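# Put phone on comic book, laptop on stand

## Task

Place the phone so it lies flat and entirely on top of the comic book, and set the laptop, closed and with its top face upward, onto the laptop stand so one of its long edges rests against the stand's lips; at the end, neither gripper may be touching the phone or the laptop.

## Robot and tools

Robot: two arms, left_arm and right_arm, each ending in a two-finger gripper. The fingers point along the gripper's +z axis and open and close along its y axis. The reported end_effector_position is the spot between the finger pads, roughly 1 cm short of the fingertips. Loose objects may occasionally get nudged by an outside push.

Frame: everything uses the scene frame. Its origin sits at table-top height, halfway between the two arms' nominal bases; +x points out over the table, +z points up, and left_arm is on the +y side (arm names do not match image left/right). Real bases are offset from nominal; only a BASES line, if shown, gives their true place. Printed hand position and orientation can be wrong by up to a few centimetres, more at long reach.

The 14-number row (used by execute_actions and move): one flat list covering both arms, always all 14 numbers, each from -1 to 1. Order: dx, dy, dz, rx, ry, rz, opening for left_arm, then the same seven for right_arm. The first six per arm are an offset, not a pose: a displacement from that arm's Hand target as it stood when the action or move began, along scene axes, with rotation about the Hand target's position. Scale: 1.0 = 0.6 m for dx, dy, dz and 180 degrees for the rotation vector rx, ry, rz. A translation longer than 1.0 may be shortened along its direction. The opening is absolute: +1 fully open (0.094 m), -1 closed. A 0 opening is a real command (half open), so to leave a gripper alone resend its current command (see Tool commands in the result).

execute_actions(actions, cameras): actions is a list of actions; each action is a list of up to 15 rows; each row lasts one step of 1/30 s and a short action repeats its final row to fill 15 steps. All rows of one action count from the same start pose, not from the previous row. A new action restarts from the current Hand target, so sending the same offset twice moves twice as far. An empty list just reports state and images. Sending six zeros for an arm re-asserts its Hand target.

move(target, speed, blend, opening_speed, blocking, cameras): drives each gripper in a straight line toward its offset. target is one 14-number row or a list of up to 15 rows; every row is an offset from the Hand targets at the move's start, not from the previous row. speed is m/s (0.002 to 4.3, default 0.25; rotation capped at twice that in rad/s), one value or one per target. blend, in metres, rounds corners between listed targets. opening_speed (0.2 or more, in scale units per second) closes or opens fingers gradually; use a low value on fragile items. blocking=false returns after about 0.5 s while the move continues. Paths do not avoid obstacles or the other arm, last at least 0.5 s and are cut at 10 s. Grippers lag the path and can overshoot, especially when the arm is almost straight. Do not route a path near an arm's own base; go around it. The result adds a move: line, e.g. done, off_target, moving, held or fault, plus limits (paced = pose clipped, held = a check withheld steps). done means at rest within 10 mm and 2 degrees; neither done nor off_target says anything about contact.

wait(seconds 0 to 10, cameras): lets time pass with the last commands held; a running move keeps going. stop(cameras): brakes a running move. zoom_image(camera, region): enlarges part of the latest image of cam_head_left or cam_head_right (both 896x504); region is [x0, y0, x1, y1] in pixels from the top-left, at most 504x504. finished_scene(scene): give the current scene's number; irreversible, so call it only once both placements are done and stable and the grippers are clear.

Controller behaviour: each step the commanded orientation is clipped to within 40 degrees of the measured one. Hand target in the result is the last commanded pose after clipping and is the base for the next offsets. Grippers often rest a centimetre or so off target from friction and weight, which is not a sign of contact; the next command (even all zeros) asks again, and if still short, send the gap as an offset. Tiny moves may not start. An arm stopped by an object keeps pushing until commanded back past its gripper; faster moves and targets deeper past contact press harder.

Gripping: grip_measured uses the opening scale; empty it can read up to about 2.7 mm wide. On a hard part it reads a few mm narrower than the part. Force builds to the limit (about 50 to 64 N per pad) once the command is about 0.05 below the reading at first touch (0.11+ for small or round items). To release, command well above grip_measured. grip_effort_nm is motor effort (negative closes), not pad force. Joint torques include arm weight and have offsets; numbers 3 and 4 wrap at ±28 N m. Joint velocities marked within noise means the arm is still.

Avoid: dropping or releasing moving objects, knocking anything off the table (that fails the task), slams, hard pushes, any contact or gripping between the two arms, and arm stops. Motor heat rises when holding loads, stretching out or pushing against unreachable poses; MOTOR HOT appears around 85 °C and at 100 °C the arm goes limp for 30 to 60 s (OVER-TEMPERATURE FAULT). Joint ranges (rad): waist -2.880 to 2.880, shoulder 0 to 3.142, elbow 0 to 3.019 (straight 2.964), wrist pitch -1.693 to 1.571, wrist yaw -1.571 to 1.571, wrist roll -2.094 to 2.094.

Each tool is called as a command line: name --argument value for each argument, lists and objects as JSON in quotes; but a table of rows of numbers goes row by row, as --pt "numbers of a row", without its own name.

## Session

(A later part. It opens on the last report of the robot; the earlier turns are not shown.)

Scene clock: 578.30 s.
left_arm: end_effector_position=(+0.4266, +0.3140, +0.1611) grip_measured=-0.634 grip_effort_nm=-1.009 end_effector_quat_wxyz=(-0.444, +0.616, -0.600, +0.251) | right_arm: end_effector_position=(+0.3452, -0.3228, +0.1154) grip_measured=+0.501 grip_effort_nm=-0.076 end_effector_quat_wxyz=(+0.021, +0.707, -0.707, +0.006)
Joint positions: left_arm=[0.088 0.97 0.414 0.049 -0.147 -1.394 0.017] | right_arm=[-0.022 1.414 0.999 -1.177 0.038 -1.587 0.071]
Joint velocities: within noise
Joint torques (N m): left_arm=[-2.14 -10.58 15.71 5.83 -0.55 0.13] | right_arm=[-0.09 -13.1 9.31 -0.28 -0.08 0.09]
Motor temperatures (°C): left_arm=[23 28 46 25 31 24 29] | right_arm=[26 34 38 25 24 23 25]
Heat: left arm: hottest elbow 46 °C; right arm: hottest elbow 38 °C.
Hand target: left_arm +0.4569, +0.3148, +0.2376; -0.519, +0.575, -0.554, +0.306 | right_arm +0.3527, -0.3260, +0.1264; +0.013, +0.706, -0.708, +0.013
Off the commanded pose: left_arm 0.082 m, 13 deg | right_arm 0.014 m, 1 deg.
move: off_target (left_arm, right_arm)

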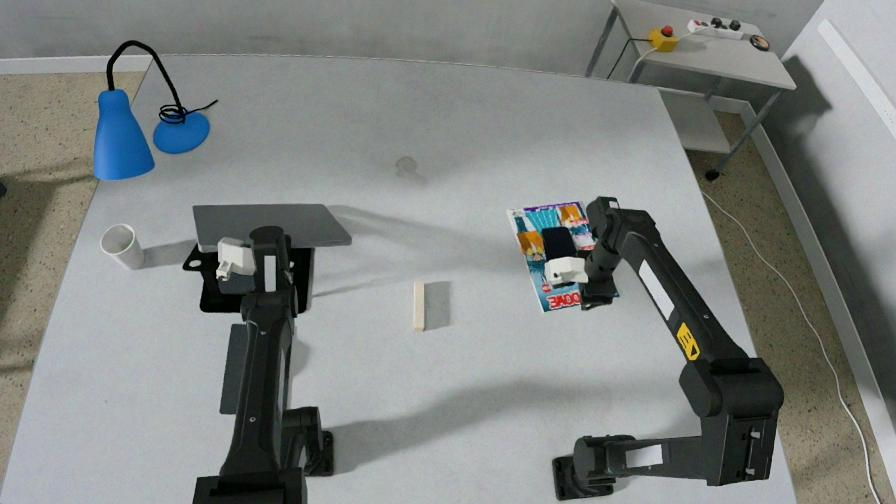

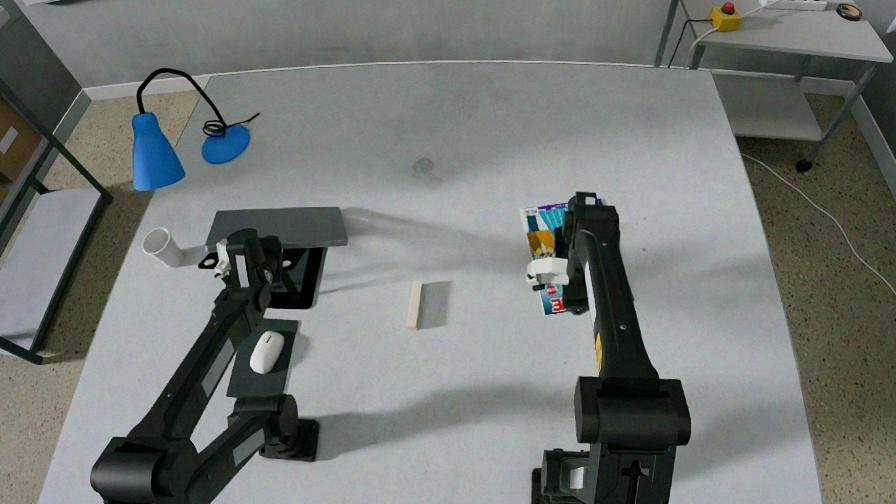

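move --pt "-0.015 -0.0 -0.07 0.0 0.01 0.0 -0.9 0 0 0 0 0 0 0.5" --speed 0.05

zoom_image --camera "cam_head_left" --region '[140, 150, 360, 320]'

zoom_image --camera "cam_head_right" --region '[160, 150, 360, 320]'

Scene clock: 583.57 s.
left_arm: end_effector_position=(+0.4254, +0.3140, +0.1558) grip_measured=-0.634 grip_effort_nm=-1.009 end_effector_quat_wxyz=(-0.460, +0.611, -0.586, +0.267) | right_arm: end_effector_position=(+0.3452, -0.3228, +0.1154) grip_measured=+0.501 grip_effort_nm=-0.076 end_effector_quat_wxyz=(+0.021, +0.707, -0.707, +0.006)
Joint positions: left_arm=[0.088 0.985 0.37 0.161 -0.147 -1.403 0.017] | right_arm=[-0.022 1.414 0.999 -1.177 0.038 -1.587 0.071]
Joint velocities: within noise
Joint torques (N m): left_arm=[-2.08 -5.3 12.81 5.67 -0.47 0.29] | right_arm=[-0.15 -13.04 9.32 -0.28 -0.08 0.09]
Motor temperatures (°C): left_arm=[23 28 46 25 31 24 29] | right_arm=[26 34 38 25 24 23 25]
Heat: left arm: hottest elbow 46 °C; right arm: hottest elbow 38 °C.
Hand target: left_arm +0.4479, +0.3148, +0.1957; -0.510, +0.579, -0.563, +0.297 | right_arm +0.3527, -0.3260, +0.1264; +0.013, +0.706, -0.708, +0.013
Off the commanded pose: left_arm 0.046 m, 8 deg | right_arm 0.014 m, 1 deg.
move: off_target (left_arm, right_arm)

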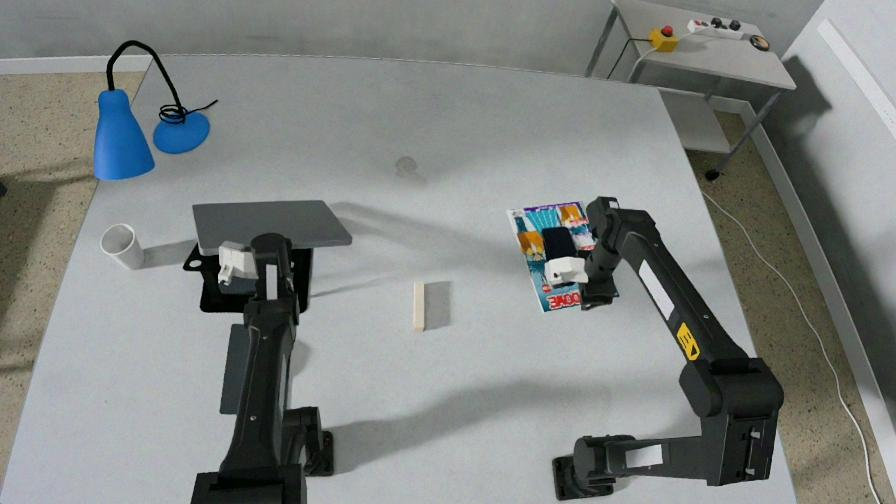

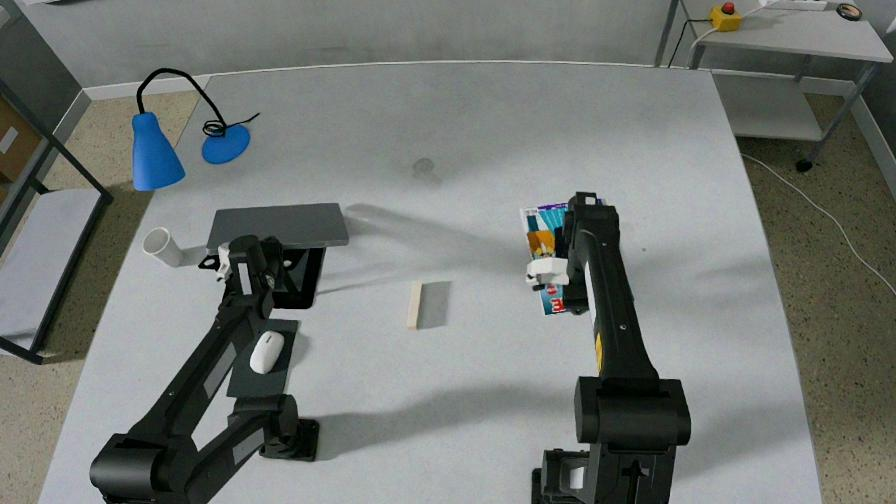

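Scaled by 2.291.

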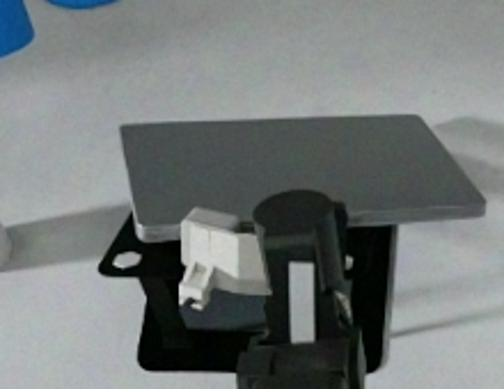

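Scaled by 2.520.

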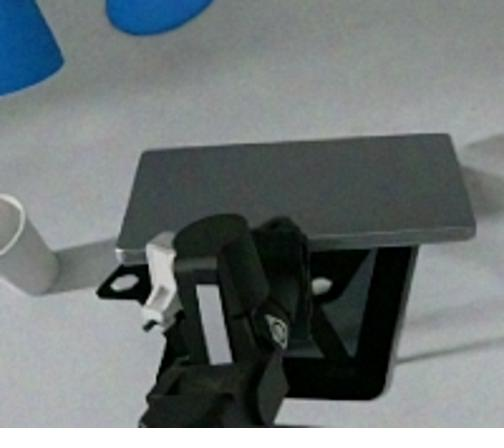

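move --pt "-0.04 -0.0 0.02 0.0 0.06 -0.008 -0.9 0 0 0 0 0 0 0.5" --speed 0.05

zoom_image --camera "cam_head_left" --region '[140, 150, 360, 320]'

zoom_image --camera "cam_head_right" --region '[160, 150, 360, 320]'

Scene clock: 594.47 s.
left_arm: end_effector_position=(+0.4005, +0.3075, +0.1523) grip_measured=-0.635 grip_effort_nm=-1.009 end_effector_quat_wxyz=(-0.407, +0.635, -0.610, +0.242) | right_arm: end_effector_position=(+0.3452, -0.3228, +0.1154) grip_measured=+0.501 grip_effort_nm=-0.076 end_effector_quat_wxyz=(+0.021, +0.707, -0.707, +0.006)
Joint positions: left_arm=[0.088 0.881 0.398 -0.106 -0.127 -1.427 0.017] | right_arm=[-0.022 1.414 0.999 -1.177 0.038 -1.587 0.071]
Joint velocities: within noise
Joint torques (N m): left_arm=[-0.91 -7.12 18.78 0.7 -0.34 0.91] | right_arm=[-0.21 -13.04 9.29 -0.27 -0.08 0.08]
Motor temperatures (°C): left_arm=[23 27 45 25 31 24 29] | right_arm=[26 34 38 25 24 23 25]
Heat: left arm: hottest elbow 45 °C; right arm: hottest elbow 38 °C.
Hand target: left_arm +0.4239, +0.3148, +0.2076; -0.451, +0.598, -0.615, +0.247 | right_arm +0.3527, -0.3260, +0.1264; +0.013, +0.706, -0.708, +0.013
Off the commanded pose: left_arm 0.061 m, 7 deg | right_arm 0.014 m, 1 deg.
move: off_target (left_arm, right_arm)

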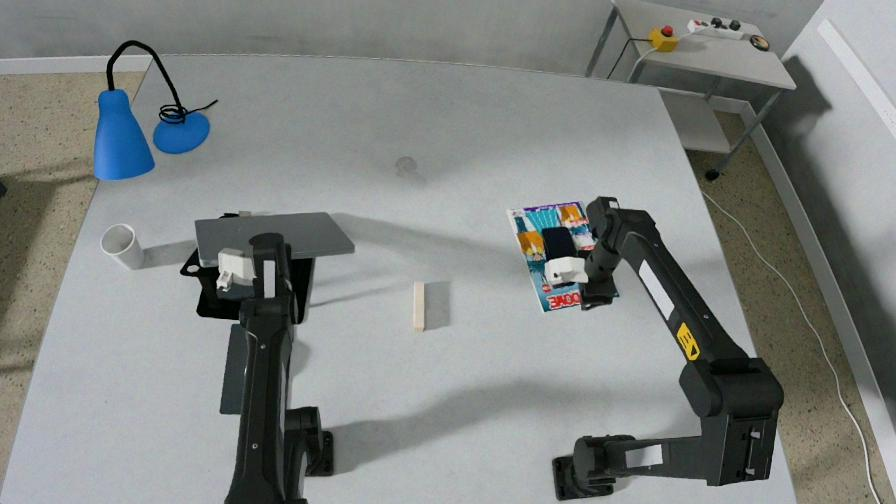

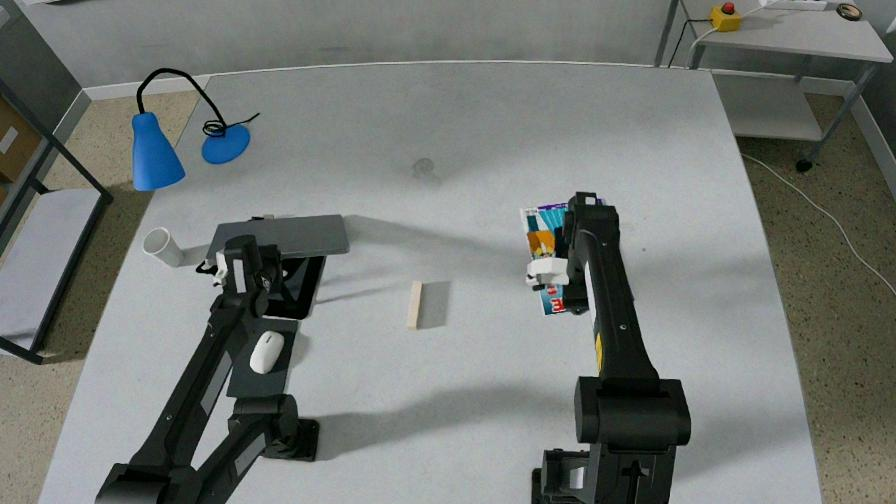

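Scaled by 2.291.

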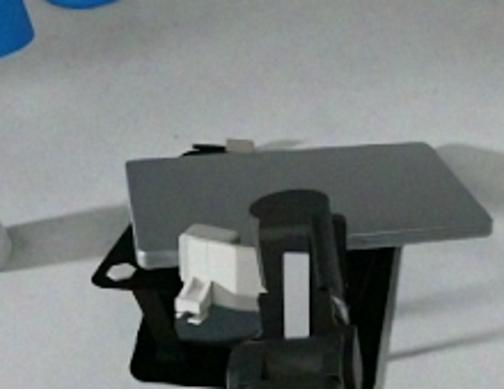

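Scaled by 2.520.

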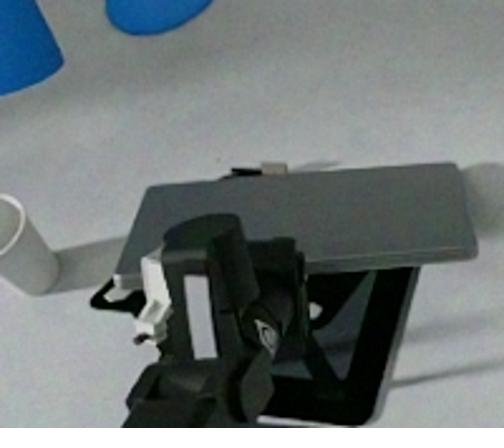

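move --pt "0.0 -0.0 0.09 0.0 0.0 -0.036 -0.9 0 0 0 0 0 0 0.5" --speed 0.06

zoom_image --camera "cam_head_left" --region '[140, 150, 360, 320]'

zoom_image --camera "cam_head_right" --region '[160, 150, 360, 320]'

Scene clock: 606.17 s.
left_arm: end_effector_position=(+0.3888, +0.3056, +0.1692) grip_measured=-0.636 grip_effort_nm=-1.004 end_effector_quat_wxyz=(+0.362, -0.613, +0.658, -0.242) | right_arm: end_effector_position=(+0.3452, -0.3228, +0.1154) grip_measured=+0.501 grip_effort_nm=-0.071 end_effector_quat_wxyz=(+0.021, +0.707, -0.707, +0.006)
Joint positions: left_arm=[0.155 0.816 0.465 -0.318 0.018 -1.325 0.017] | right_arm=[-0.022 1.414 0.999 -1.177 0.038 -1.587 0.071]
Joint velocities: within noise
Joint torques (N m): left_arm=[-1.14 -8.35 23.28 1.88 0.12 0.74] | right_arm=[-0.15 -13.16 9.31 -0.31 -0.08 0.08]
Motor temperatures (°C): left_arm=[23 27 48 25 30 24 29] | right_arm=[26 34 38 25 24 23 25]
Heat: left arm: hottest elbow 48 °C; right arm: hottest elbow 38 °C.
Hand target: left_arm +0.4239, +0.3148, +0.2616; -0.436, +0.562, -0.648, +0.272 | right_arm +0.3527, -0.3260, +0.1264; +0.013, +0.706, -0.708, +0.013
Off the commanded pose: left_arm 0.099 m, 11 deg | right_arm 0.014 m, 1 deg.
move: off_target (left_arm, right_arm)

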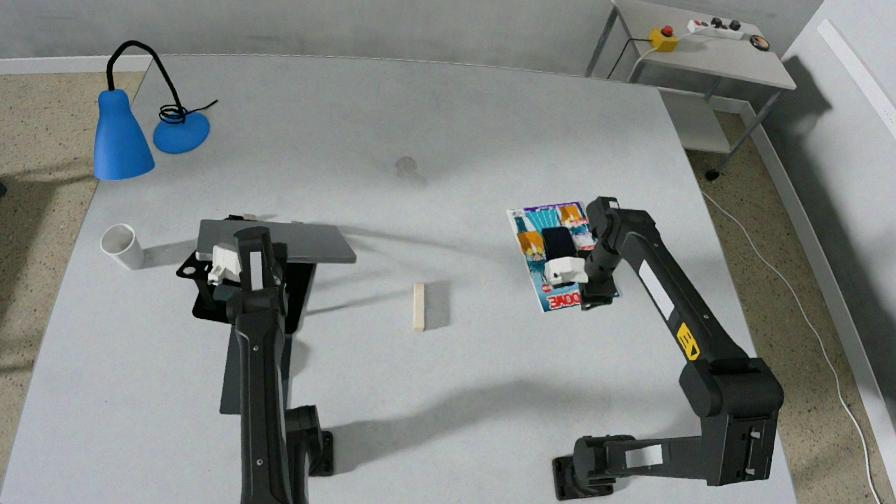

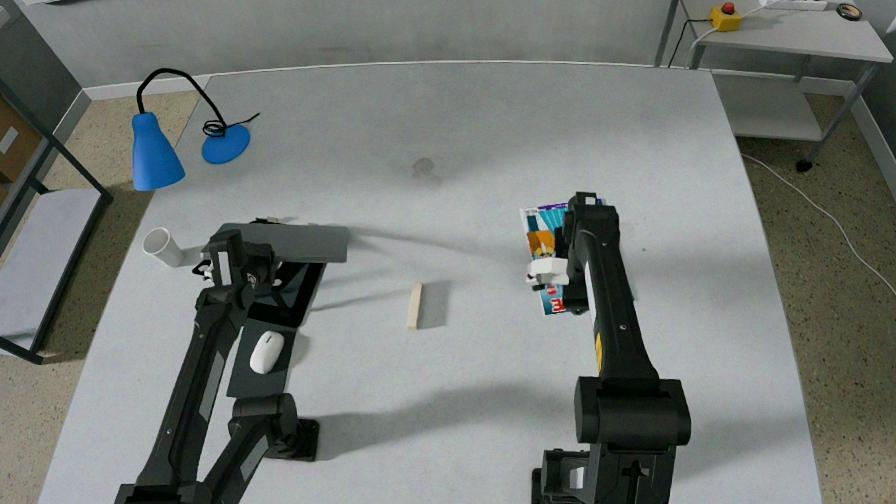

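Scaled by 2.291.

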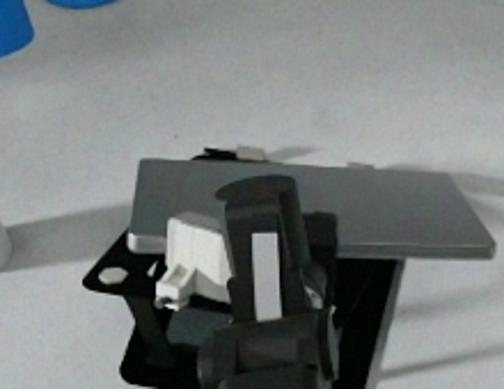

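Scaled by 2.520.

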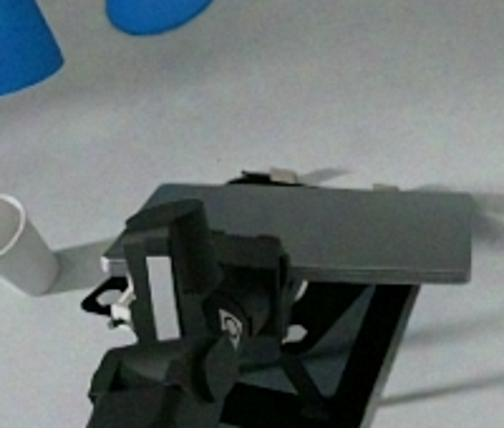

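move --pt "0.0 -0.0 0.05 0.0 0.0 -0.04 -0.9 0 0 0 0 0 0 0.5" --speed 0.06

zoom_image --camera "cam_head_left" --region '[140, 150, 360, 320]'

zoom_image --camera "cam_head_right" --region '[160, 150, 360, 320]'

Scene clock: 614.73 s.
left_arm: end_effector_position=(+0.3790, +0.2976, +0.1795) grip_measured=-0.636 grip_effort_nm=-1.009 end_effector_quat_wxyz=(+0.322, -0.570, +0.708, -0.264) | right_arm: end_effector_position=(+0.3452, -0.3228, +0.1154) grip_measured=+0.501 grip_effort_nm=-0.076 end_effector_quat_wxyz=(+0.021, +0.707, -0.707, +0.006)
Joint positions: left_arm=[0.225 0.788 0.507 -0.447 0.198 -1.19 0.017] | right_arm=[-0.022 1.414 0.999 -1.177 0.038 -1.587 0.071]
Joint velocities: within noise
Joint torques (N m): left_arm=[0.09 -7.88 26.09 2.33 0.31 0.41] | right_arm=[-0.09 -13.16 9.32 -0.27 -0.08 0.09]
Motor temperatures (°C): left_arm=[23 27 51 25 30 24 29] | right_arm=[26 34 38 25 24 23 25]
Heat: left arm: hottest elbow 51 °C; right arm: hottest elbow 38 °C.
Hand target: left_arm +0.4239, +0.3148, +0.2917; +0.418, -0.520, +0.682, -0.299 | right_arm +0.3527, -0.3260, +0.1264; +0.013, +0.706, -0.708, +0.013
Off the commanded pose: left_arm 0.122 m, 13 deg | right_arm 0.014 m, 1 deg.
move: off_target (left_arm, right_arm)

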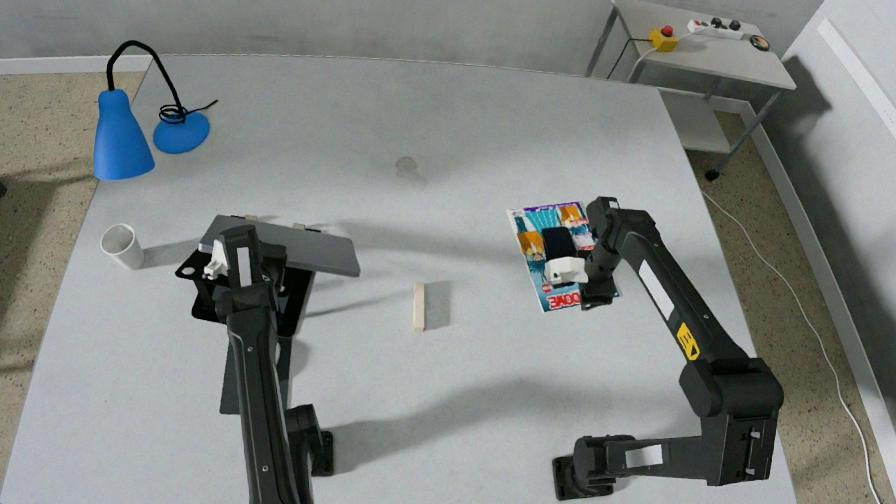

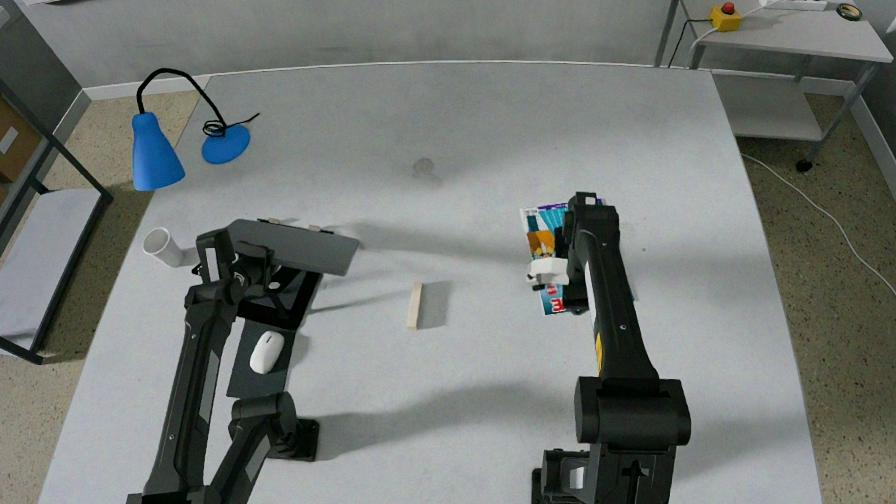

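Scaled by 2.291.

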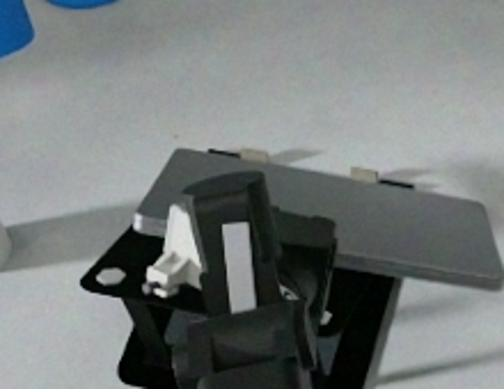

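Scaled by 2.520.

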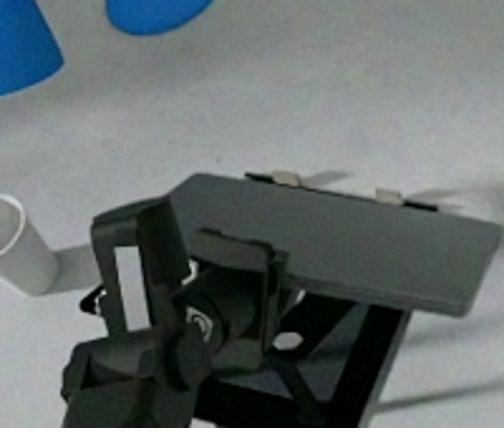

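move --pt "0.065 0.065 0.02 0.0 0.0 0.0 -0.9 0 0 0 0 0 0 0.5" --speed 0.06

zoom_image --camera "cam_head_left" --region '[140, 150, 360, 320]'

zoom_image --camera "cam_head_right" --region '[160, 150, 360, 320]'

Scene clock: 624.50 s.
left_arm: end_effector_position=(+0.4003, +0.3235, +0.1812) grip_measured=-0.636 grip_effort_nm=-1.009 end_effector_quat_wxyz=(+0.298, -0.578, +0.711, -0.266) | right_arm: end_effector_position=(+0.3452, -0.3228, +0.1154) grip_measured=+0.501 grip_effort_nm=-0.076 end_effector_quat_wxyz=(+0.021, +0.707, -0.707, +0.006)
Joint positions: left_arm=[0.315 0.914 0.591 -0.465 0.282 -1.139 0.017] | right_arm=[-0.022 1.414 0.999 -1.177 0.038 -1.587 0.071]
Joint velocities: within noise
Joint torques (N m): left_arm=[-0.32 -9.41 27.38 3.62 0.17 0.33] | right_arm=[-0.21 -13.04 9.29 -0.28 -0.08 0.08]
Motor temperatures (°C): left_arm=[23 27 52 25 30 24 29] | right_arm=[26 34 38 25 24 23 25]
Heat: left arm: hottest elbow 52 °C; right arm: hottest elbow 38 °C.
Hand target: left_arm +0.4629, +0.3539, +0.3037; +0.418, -0.520, +0.682, -0.299 | right_arm +0.3527, -0.3260, +0.1264; +0.013, +0.706, -0.708, +0.013
Off the commanded pose: left_arm 0.141 m, 16 deg | right_arm 0.014 m, 1 deg.
move: off_target (left_arm, right_arm)

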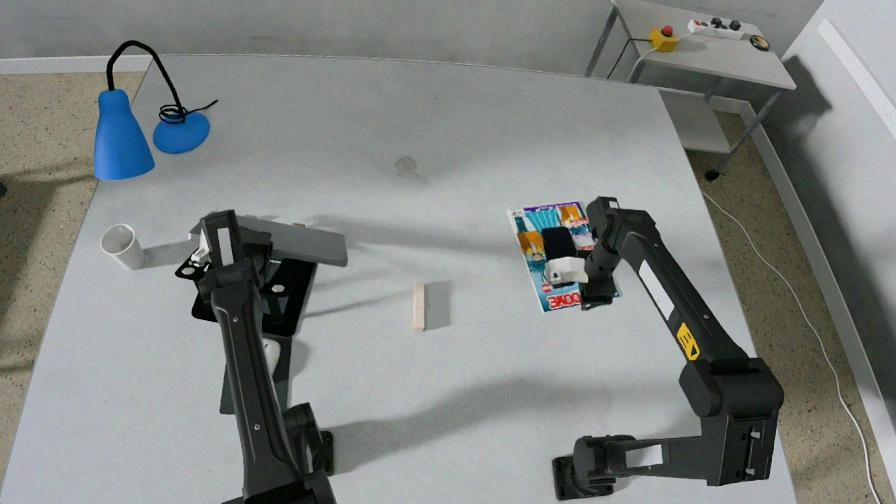

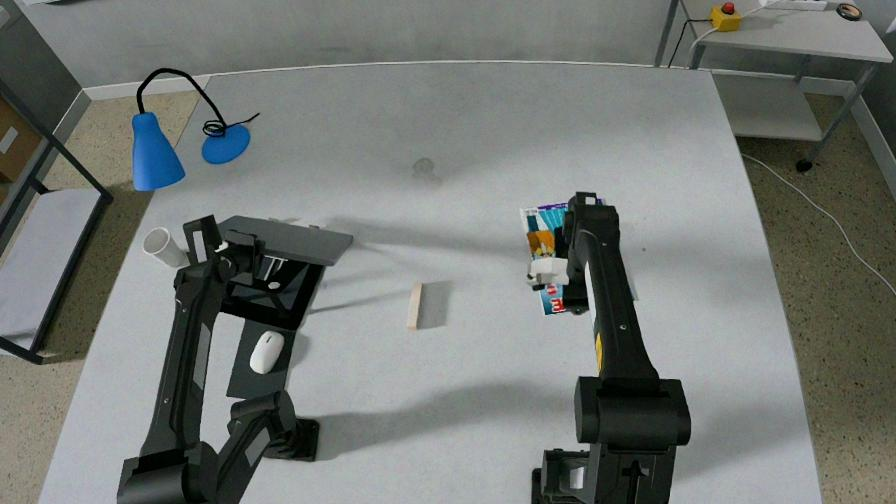

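Scaled by 2.291.

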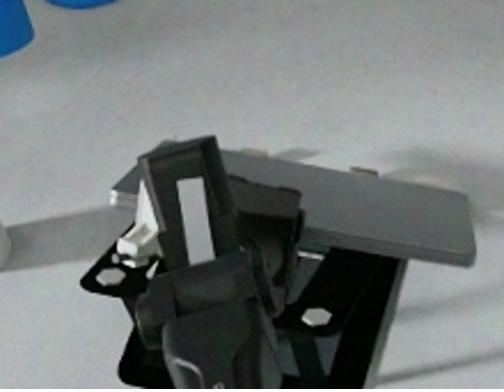

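Scaled by 2.520.

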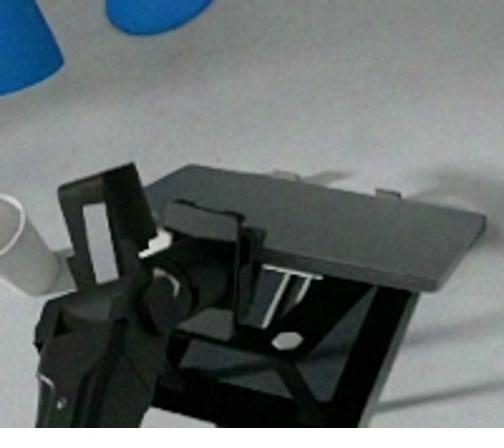

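move --pt "0.03 0.02 -0.05 0.0 0.0 0.0 -0.9 0 0 0 0 0 0 0.5" --speed 0.05

zoom_image --camera "cam_head_left" --region '[140, 150, 360, 320]'

zoom_image --camera "cam_head_right" --region '[160, 150, 360, 320]'

Scene clock: 631.53 s.
left_arm: end_effector_position=(+0.4152, +0.3378, +0.1696) grip_measured=-0.636 grip_effort_nm=-1.004 end_effector_quat_wxyz=(+0.305, -0.580, +0.705, -0.270) | right_arm: end_effector_position=(+0.3452, -0.3228, +0.1154) grip_measured=+0.501 grip_effort_nm=-0.076 end_effector_quat_wxyz=(+0.021, +0.707, -0.707, +0.006)
Joint positions: left_arm=[0.344 0.989 0.591 -0.378 0.301 -1.132 0.017] | right_arm=[-0.022 1.414 0.999 -1.177 0.038 -1.587 0.071]
Joint velocities: within noise
Joint torques (N m): left_arm=[-0.26 -9.05 24.84 4.64 0.17 0.37] | right_arm=[-0.15 -13.16 9.29 -0.29 -0.08 0.09]
Motor temperatures (°C): left_arm=[23 27 53 25 30 24 29] | right_arm=[26 34 38 25 24 23 25]
Heat: left arm: hottest elbow 53 °C; right arm: hottest elbow 38 °C.
Hand target: left_arm +0.4809, +0.3658, +0.2736; +0.418, -0.520, +0.682, -0.299 | right_arm +0.3527, -0.3260, +0.1264; +0.013, +0.706, -0.708, +0.013
Off the commanded pose: left_arm 0.126 m, 15 deg | right_arm 0.014 m, 1 deg.
move: off_target (left_arm, right_arm)

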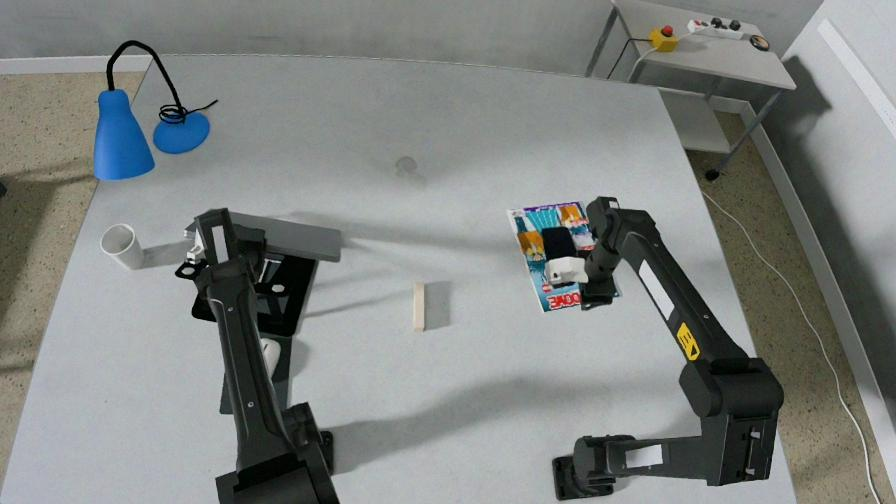

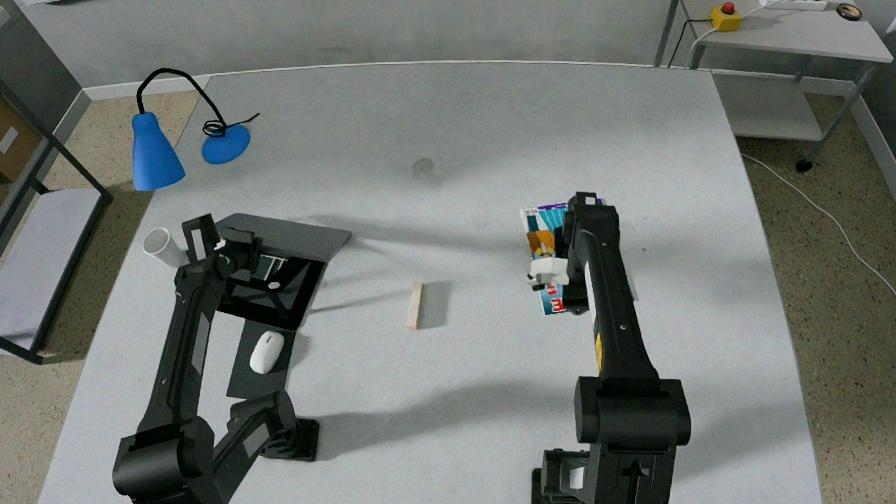

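Scaled by 2.291.

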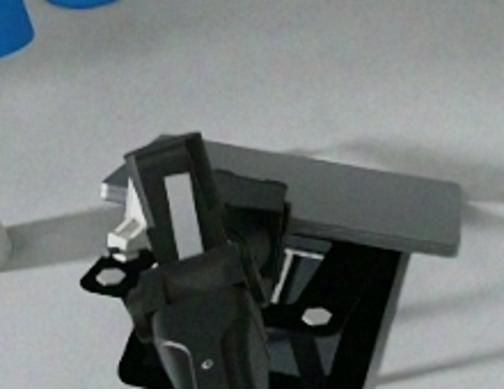

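Scaled by 2.520.

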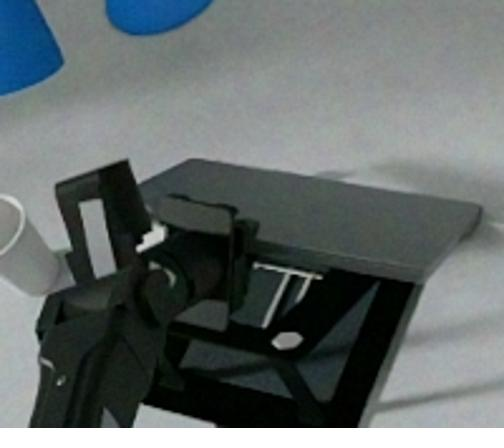

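move --pt "-0.015 0.005 -0.05 0.0 0.0 0.0 -0.9 0 0 0 0 0 0 0.5" --speed 0.05

zoom_image --camera "cam_head_left" --region '[140, 150, 360, 320]'

zoom_image --camera "cam_head_right" --region '[160, 150, 360, 320]'

Scene clock: 639.50 s.
left_arm: end_effector_position=(+0.4280, +0.3463, +0.1678) grip_measured=-0.636 grip_effort_nm=-1.004 end_effector_quat_wxyz=(+0.322, -0.569, +0.704, -0.277) | right_arm: end_effector_position=(+0.3452, -0.3228, +0.1154) grip_measured=+0.501 grip_effort_nm=-0.076 end_effector_quat_wxyz=(+0.021, +0.707, -0.707, +0.006)
Joint positions: left_arm=[0.358 1.032 0.591 -0.297 0.317 -1.115 0.017] | right_arm=[-0.022 1.414 0.999 -1.177 0.038 -1.587 0.071]
Joint velocities: within noise
Joint torques (N m): left_arm=[-0.56 -9 18.81 5.15 0.18 0.32] | right_arm=[-0.15 -13.1 9.31 -0.31 -0.08 0.09]
Motor temperatures (°C): left_arm=[23 27 53 25 30 24 29] | right_arm=[26 34 38 25 24 23 25]
Heat: left arm: hottest elbow 53 °C; right arm: hottest elbow 38 °C.
Hand target: left_arm +0.4719, +0.3688, +0.2435; +0.418, -0.520, +0.682, -0.299 | right_arm +0.3527, -0.3260, +0.1264; +0.013, +0.706, -0.708, +0.013
Off the commanded pose: left_arm 0.090 m, 13 deg | right_arm 0.014 m, 1 deg.
move: off_target (left_arm, right_arm)

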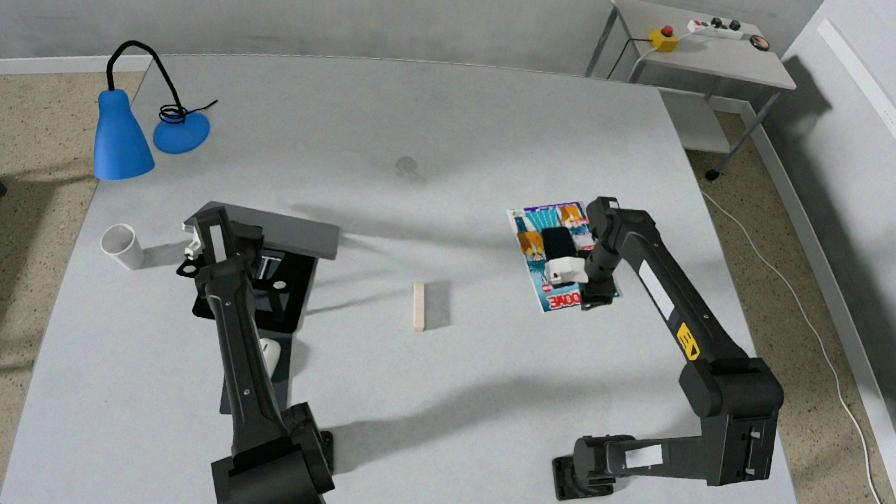

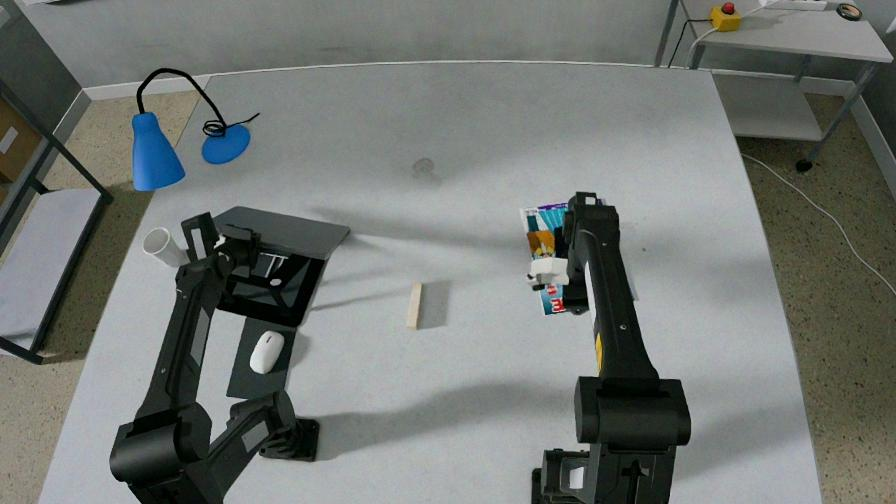

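Scaled by 2.291.

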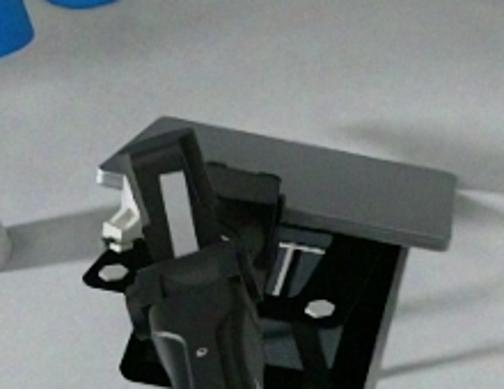

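Scaled by 2.520.

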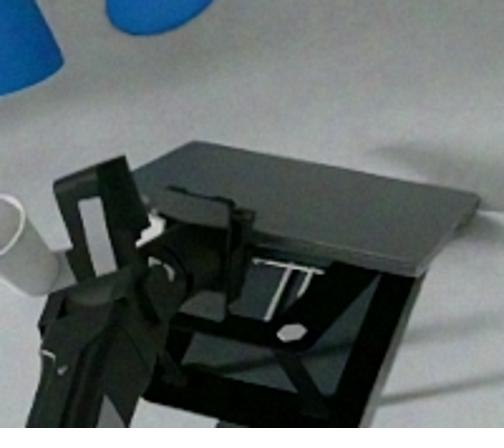

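move --pt "-0.08 0.0 0.02 0.0 0.0 0.0 -0.9 0 0 0 0 0 0 0.5" --speed 0.05

zoom_image --camera "cam_head_left" --region '[140, 150, 360, 320]'

zoom_image --camera "cam_head_right" --region '[160, 150, 360, 320]'

Scene clock: 645.40 s.
left_arm: end_effector_position=(+0.4097, +0.3576, +0.1793) grip_measured=-0.636 grip_effort_nm=-1.013 end_effector_quat_wxyz=(+0.333, -0.567, +0.700, -0.277) | right_arm: end_effector_position=(+0.3452, -0.3228, +0.1154) grip_measured=+0.501 grip_effort_nm=-0.076 end_effector_quat_wxyz=(+0.021, +0.707, -0.707, +0.006)
Joint positions: left_arm=[0.418 0.966 0.577 -0.339 0.355 -1.075 0.017] | right_arm=[-0.022 1.414 0.999 -1.177 0.038 -1.587 0.071]
Joint velocities: within noise
Joint torques (N m): left_arm=[0.5 -13.63 16.2 3.29 0.88 0.29] | right_arm=[-0.15 -13.16 9.33 -0.28 -0.09 0.09]
Motor temperatures (°C): left_arm=[23 27 53 25 30 24 29] | right_arm=[26 34 38 25 24 23 25]
Heat: left arm: hottest elbow 53 °C; right arm: hottest elbow 38 °C.
Hand target: left_arm +0.4239, +0.3688, +0.2557; +0.418, -0.520, +0.682, -0.299 | right_arm +0.3527, -0.3260, +0.1264; +0.013, +0.706, -0.708, +0.013
Off the commanded pose: left_arm 0.078 m, 12 deg | right_arm 0.014 m, 1 deg.
move: off_target (left_arm, right_arm)

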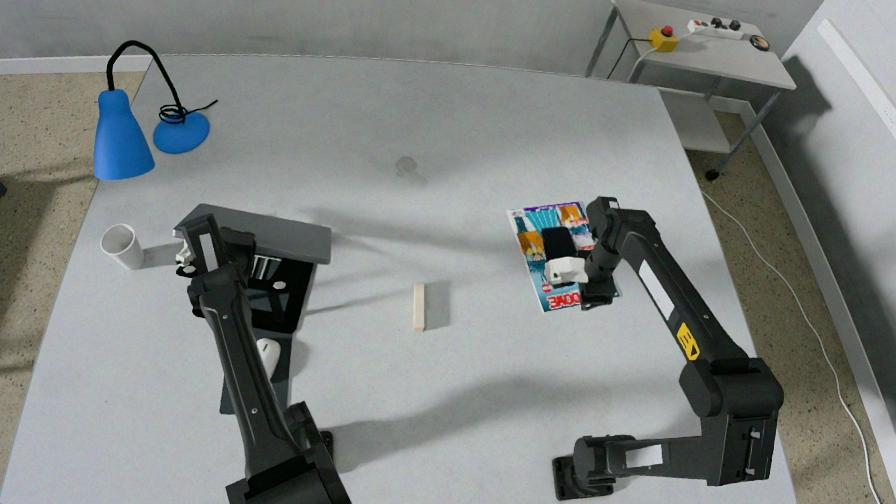

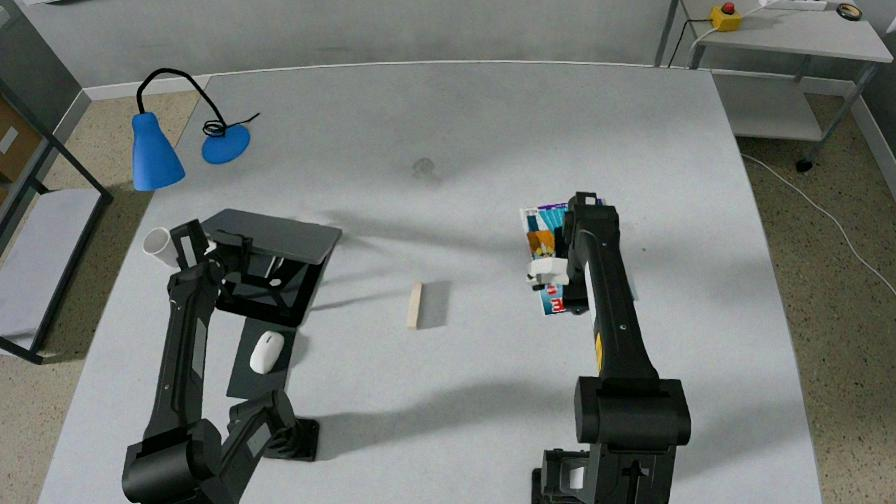

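Scaled by 2.291.

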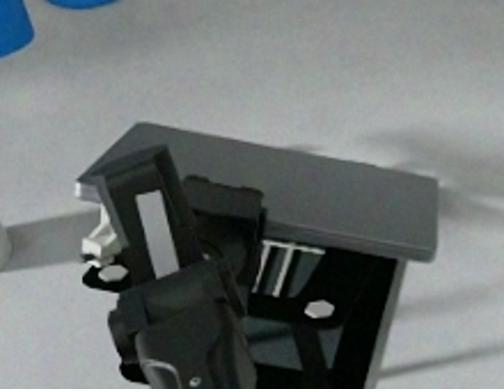

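Scaled by 2.520.

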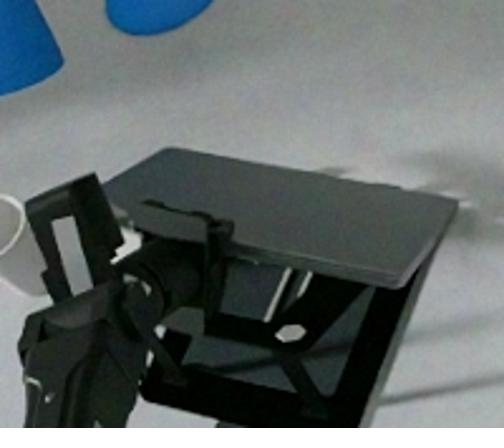

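move --pt "-0.065 -0.025 -0.01 0.0 0.0 0.0 -0.9 0 0 0 0 0 0 0.5" --speed 0.05

zoom_image --camera "cam_head_left" --region '[140, 150, 360, 320]'

zoom_image --camera "cam_head_right" --region '[160, 150, 360, 320]'

Scene clock: 651.03 s.
left_arm: end_effector_position=(+0.3746, +0.3439, +0.1861) grip_measured=-0.636 grip_effort_nm=-1.009 end_effector_quat_wxyz=(+0.343, -0.564, +0.695, -0.284) | right_arm: end_effector_position=(+0.3452, -0.3228, +0.1154) grip_measured=+0.501 grip_effort_nm=-0.071 end_effector_quat_wxyz=(+0.021, +0.707, -0.707, +0.006)
Joint positions: left_arm=[0.434 0.81 0.507 -0.401 0.372 -1.074 0.017] | right_arm=[-0.022 1.414 0.999 -1.177 0.038 -1.587 0.071]
Joint velocities: within noise
Joint torques (N m): left_arm=[0.09 -10.05 16.09 3 0.7 0.36] | right_arm=[-0.15 -13.1 9.31 -0.31 -0.07 0.08]
Motor temperatures (°C): left_arm=[23 27 52 25 30 24 29] | right_arm=[26 34 38 25 24 23 25]
Heat: left arm: hottest elbow 52 °C; right arm: hottest elbow 38 °C.
Hand target: left_arm +0.3849, +0.3538, +0.2496; +0.418, -0.520, +0.682, -0.299 | right_arm +0.3527, -0.3260, +0.1264; +0.013, +0.706, -0.708, +0.013
Off the commanded pose: left_arm 0.065 m, 10 deg | right_arm 0.014 m, 1 deg.
move: off_target (left_arm, right_arm)

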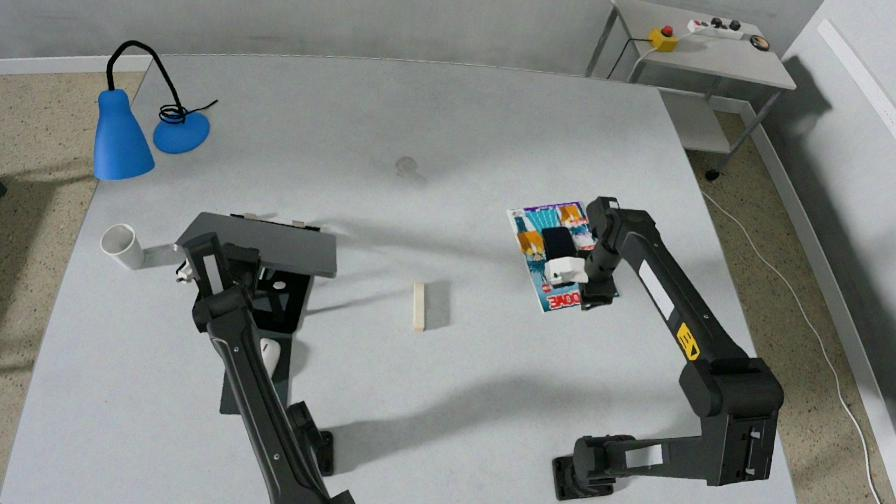

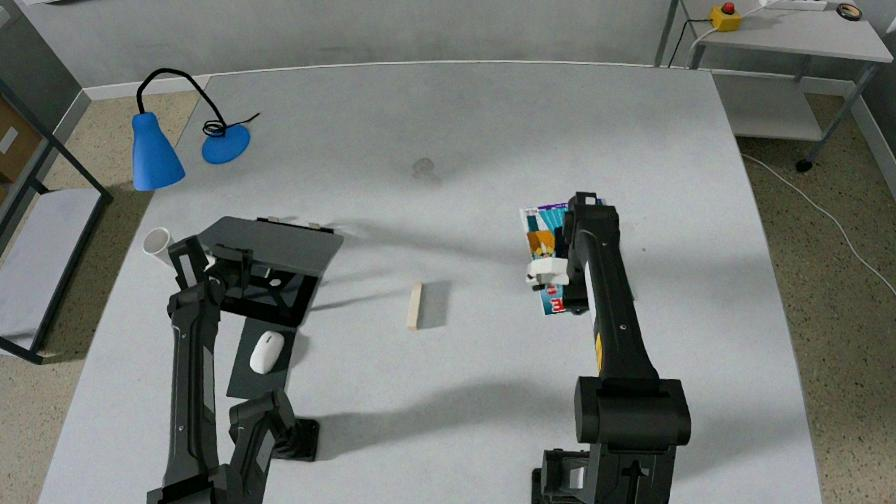

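Scaled by 2.291.

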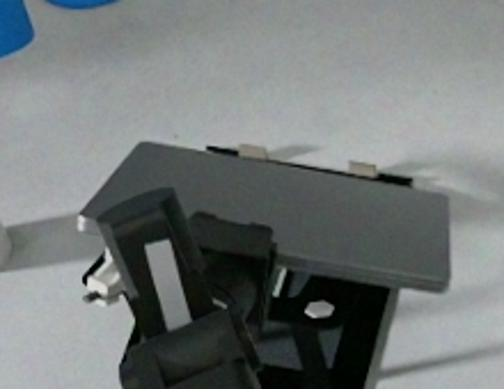

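Scaled by 2.520.

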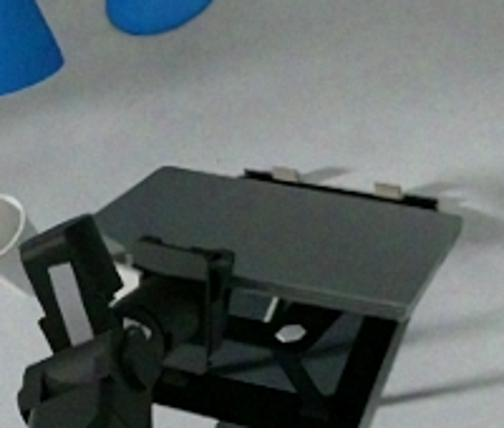

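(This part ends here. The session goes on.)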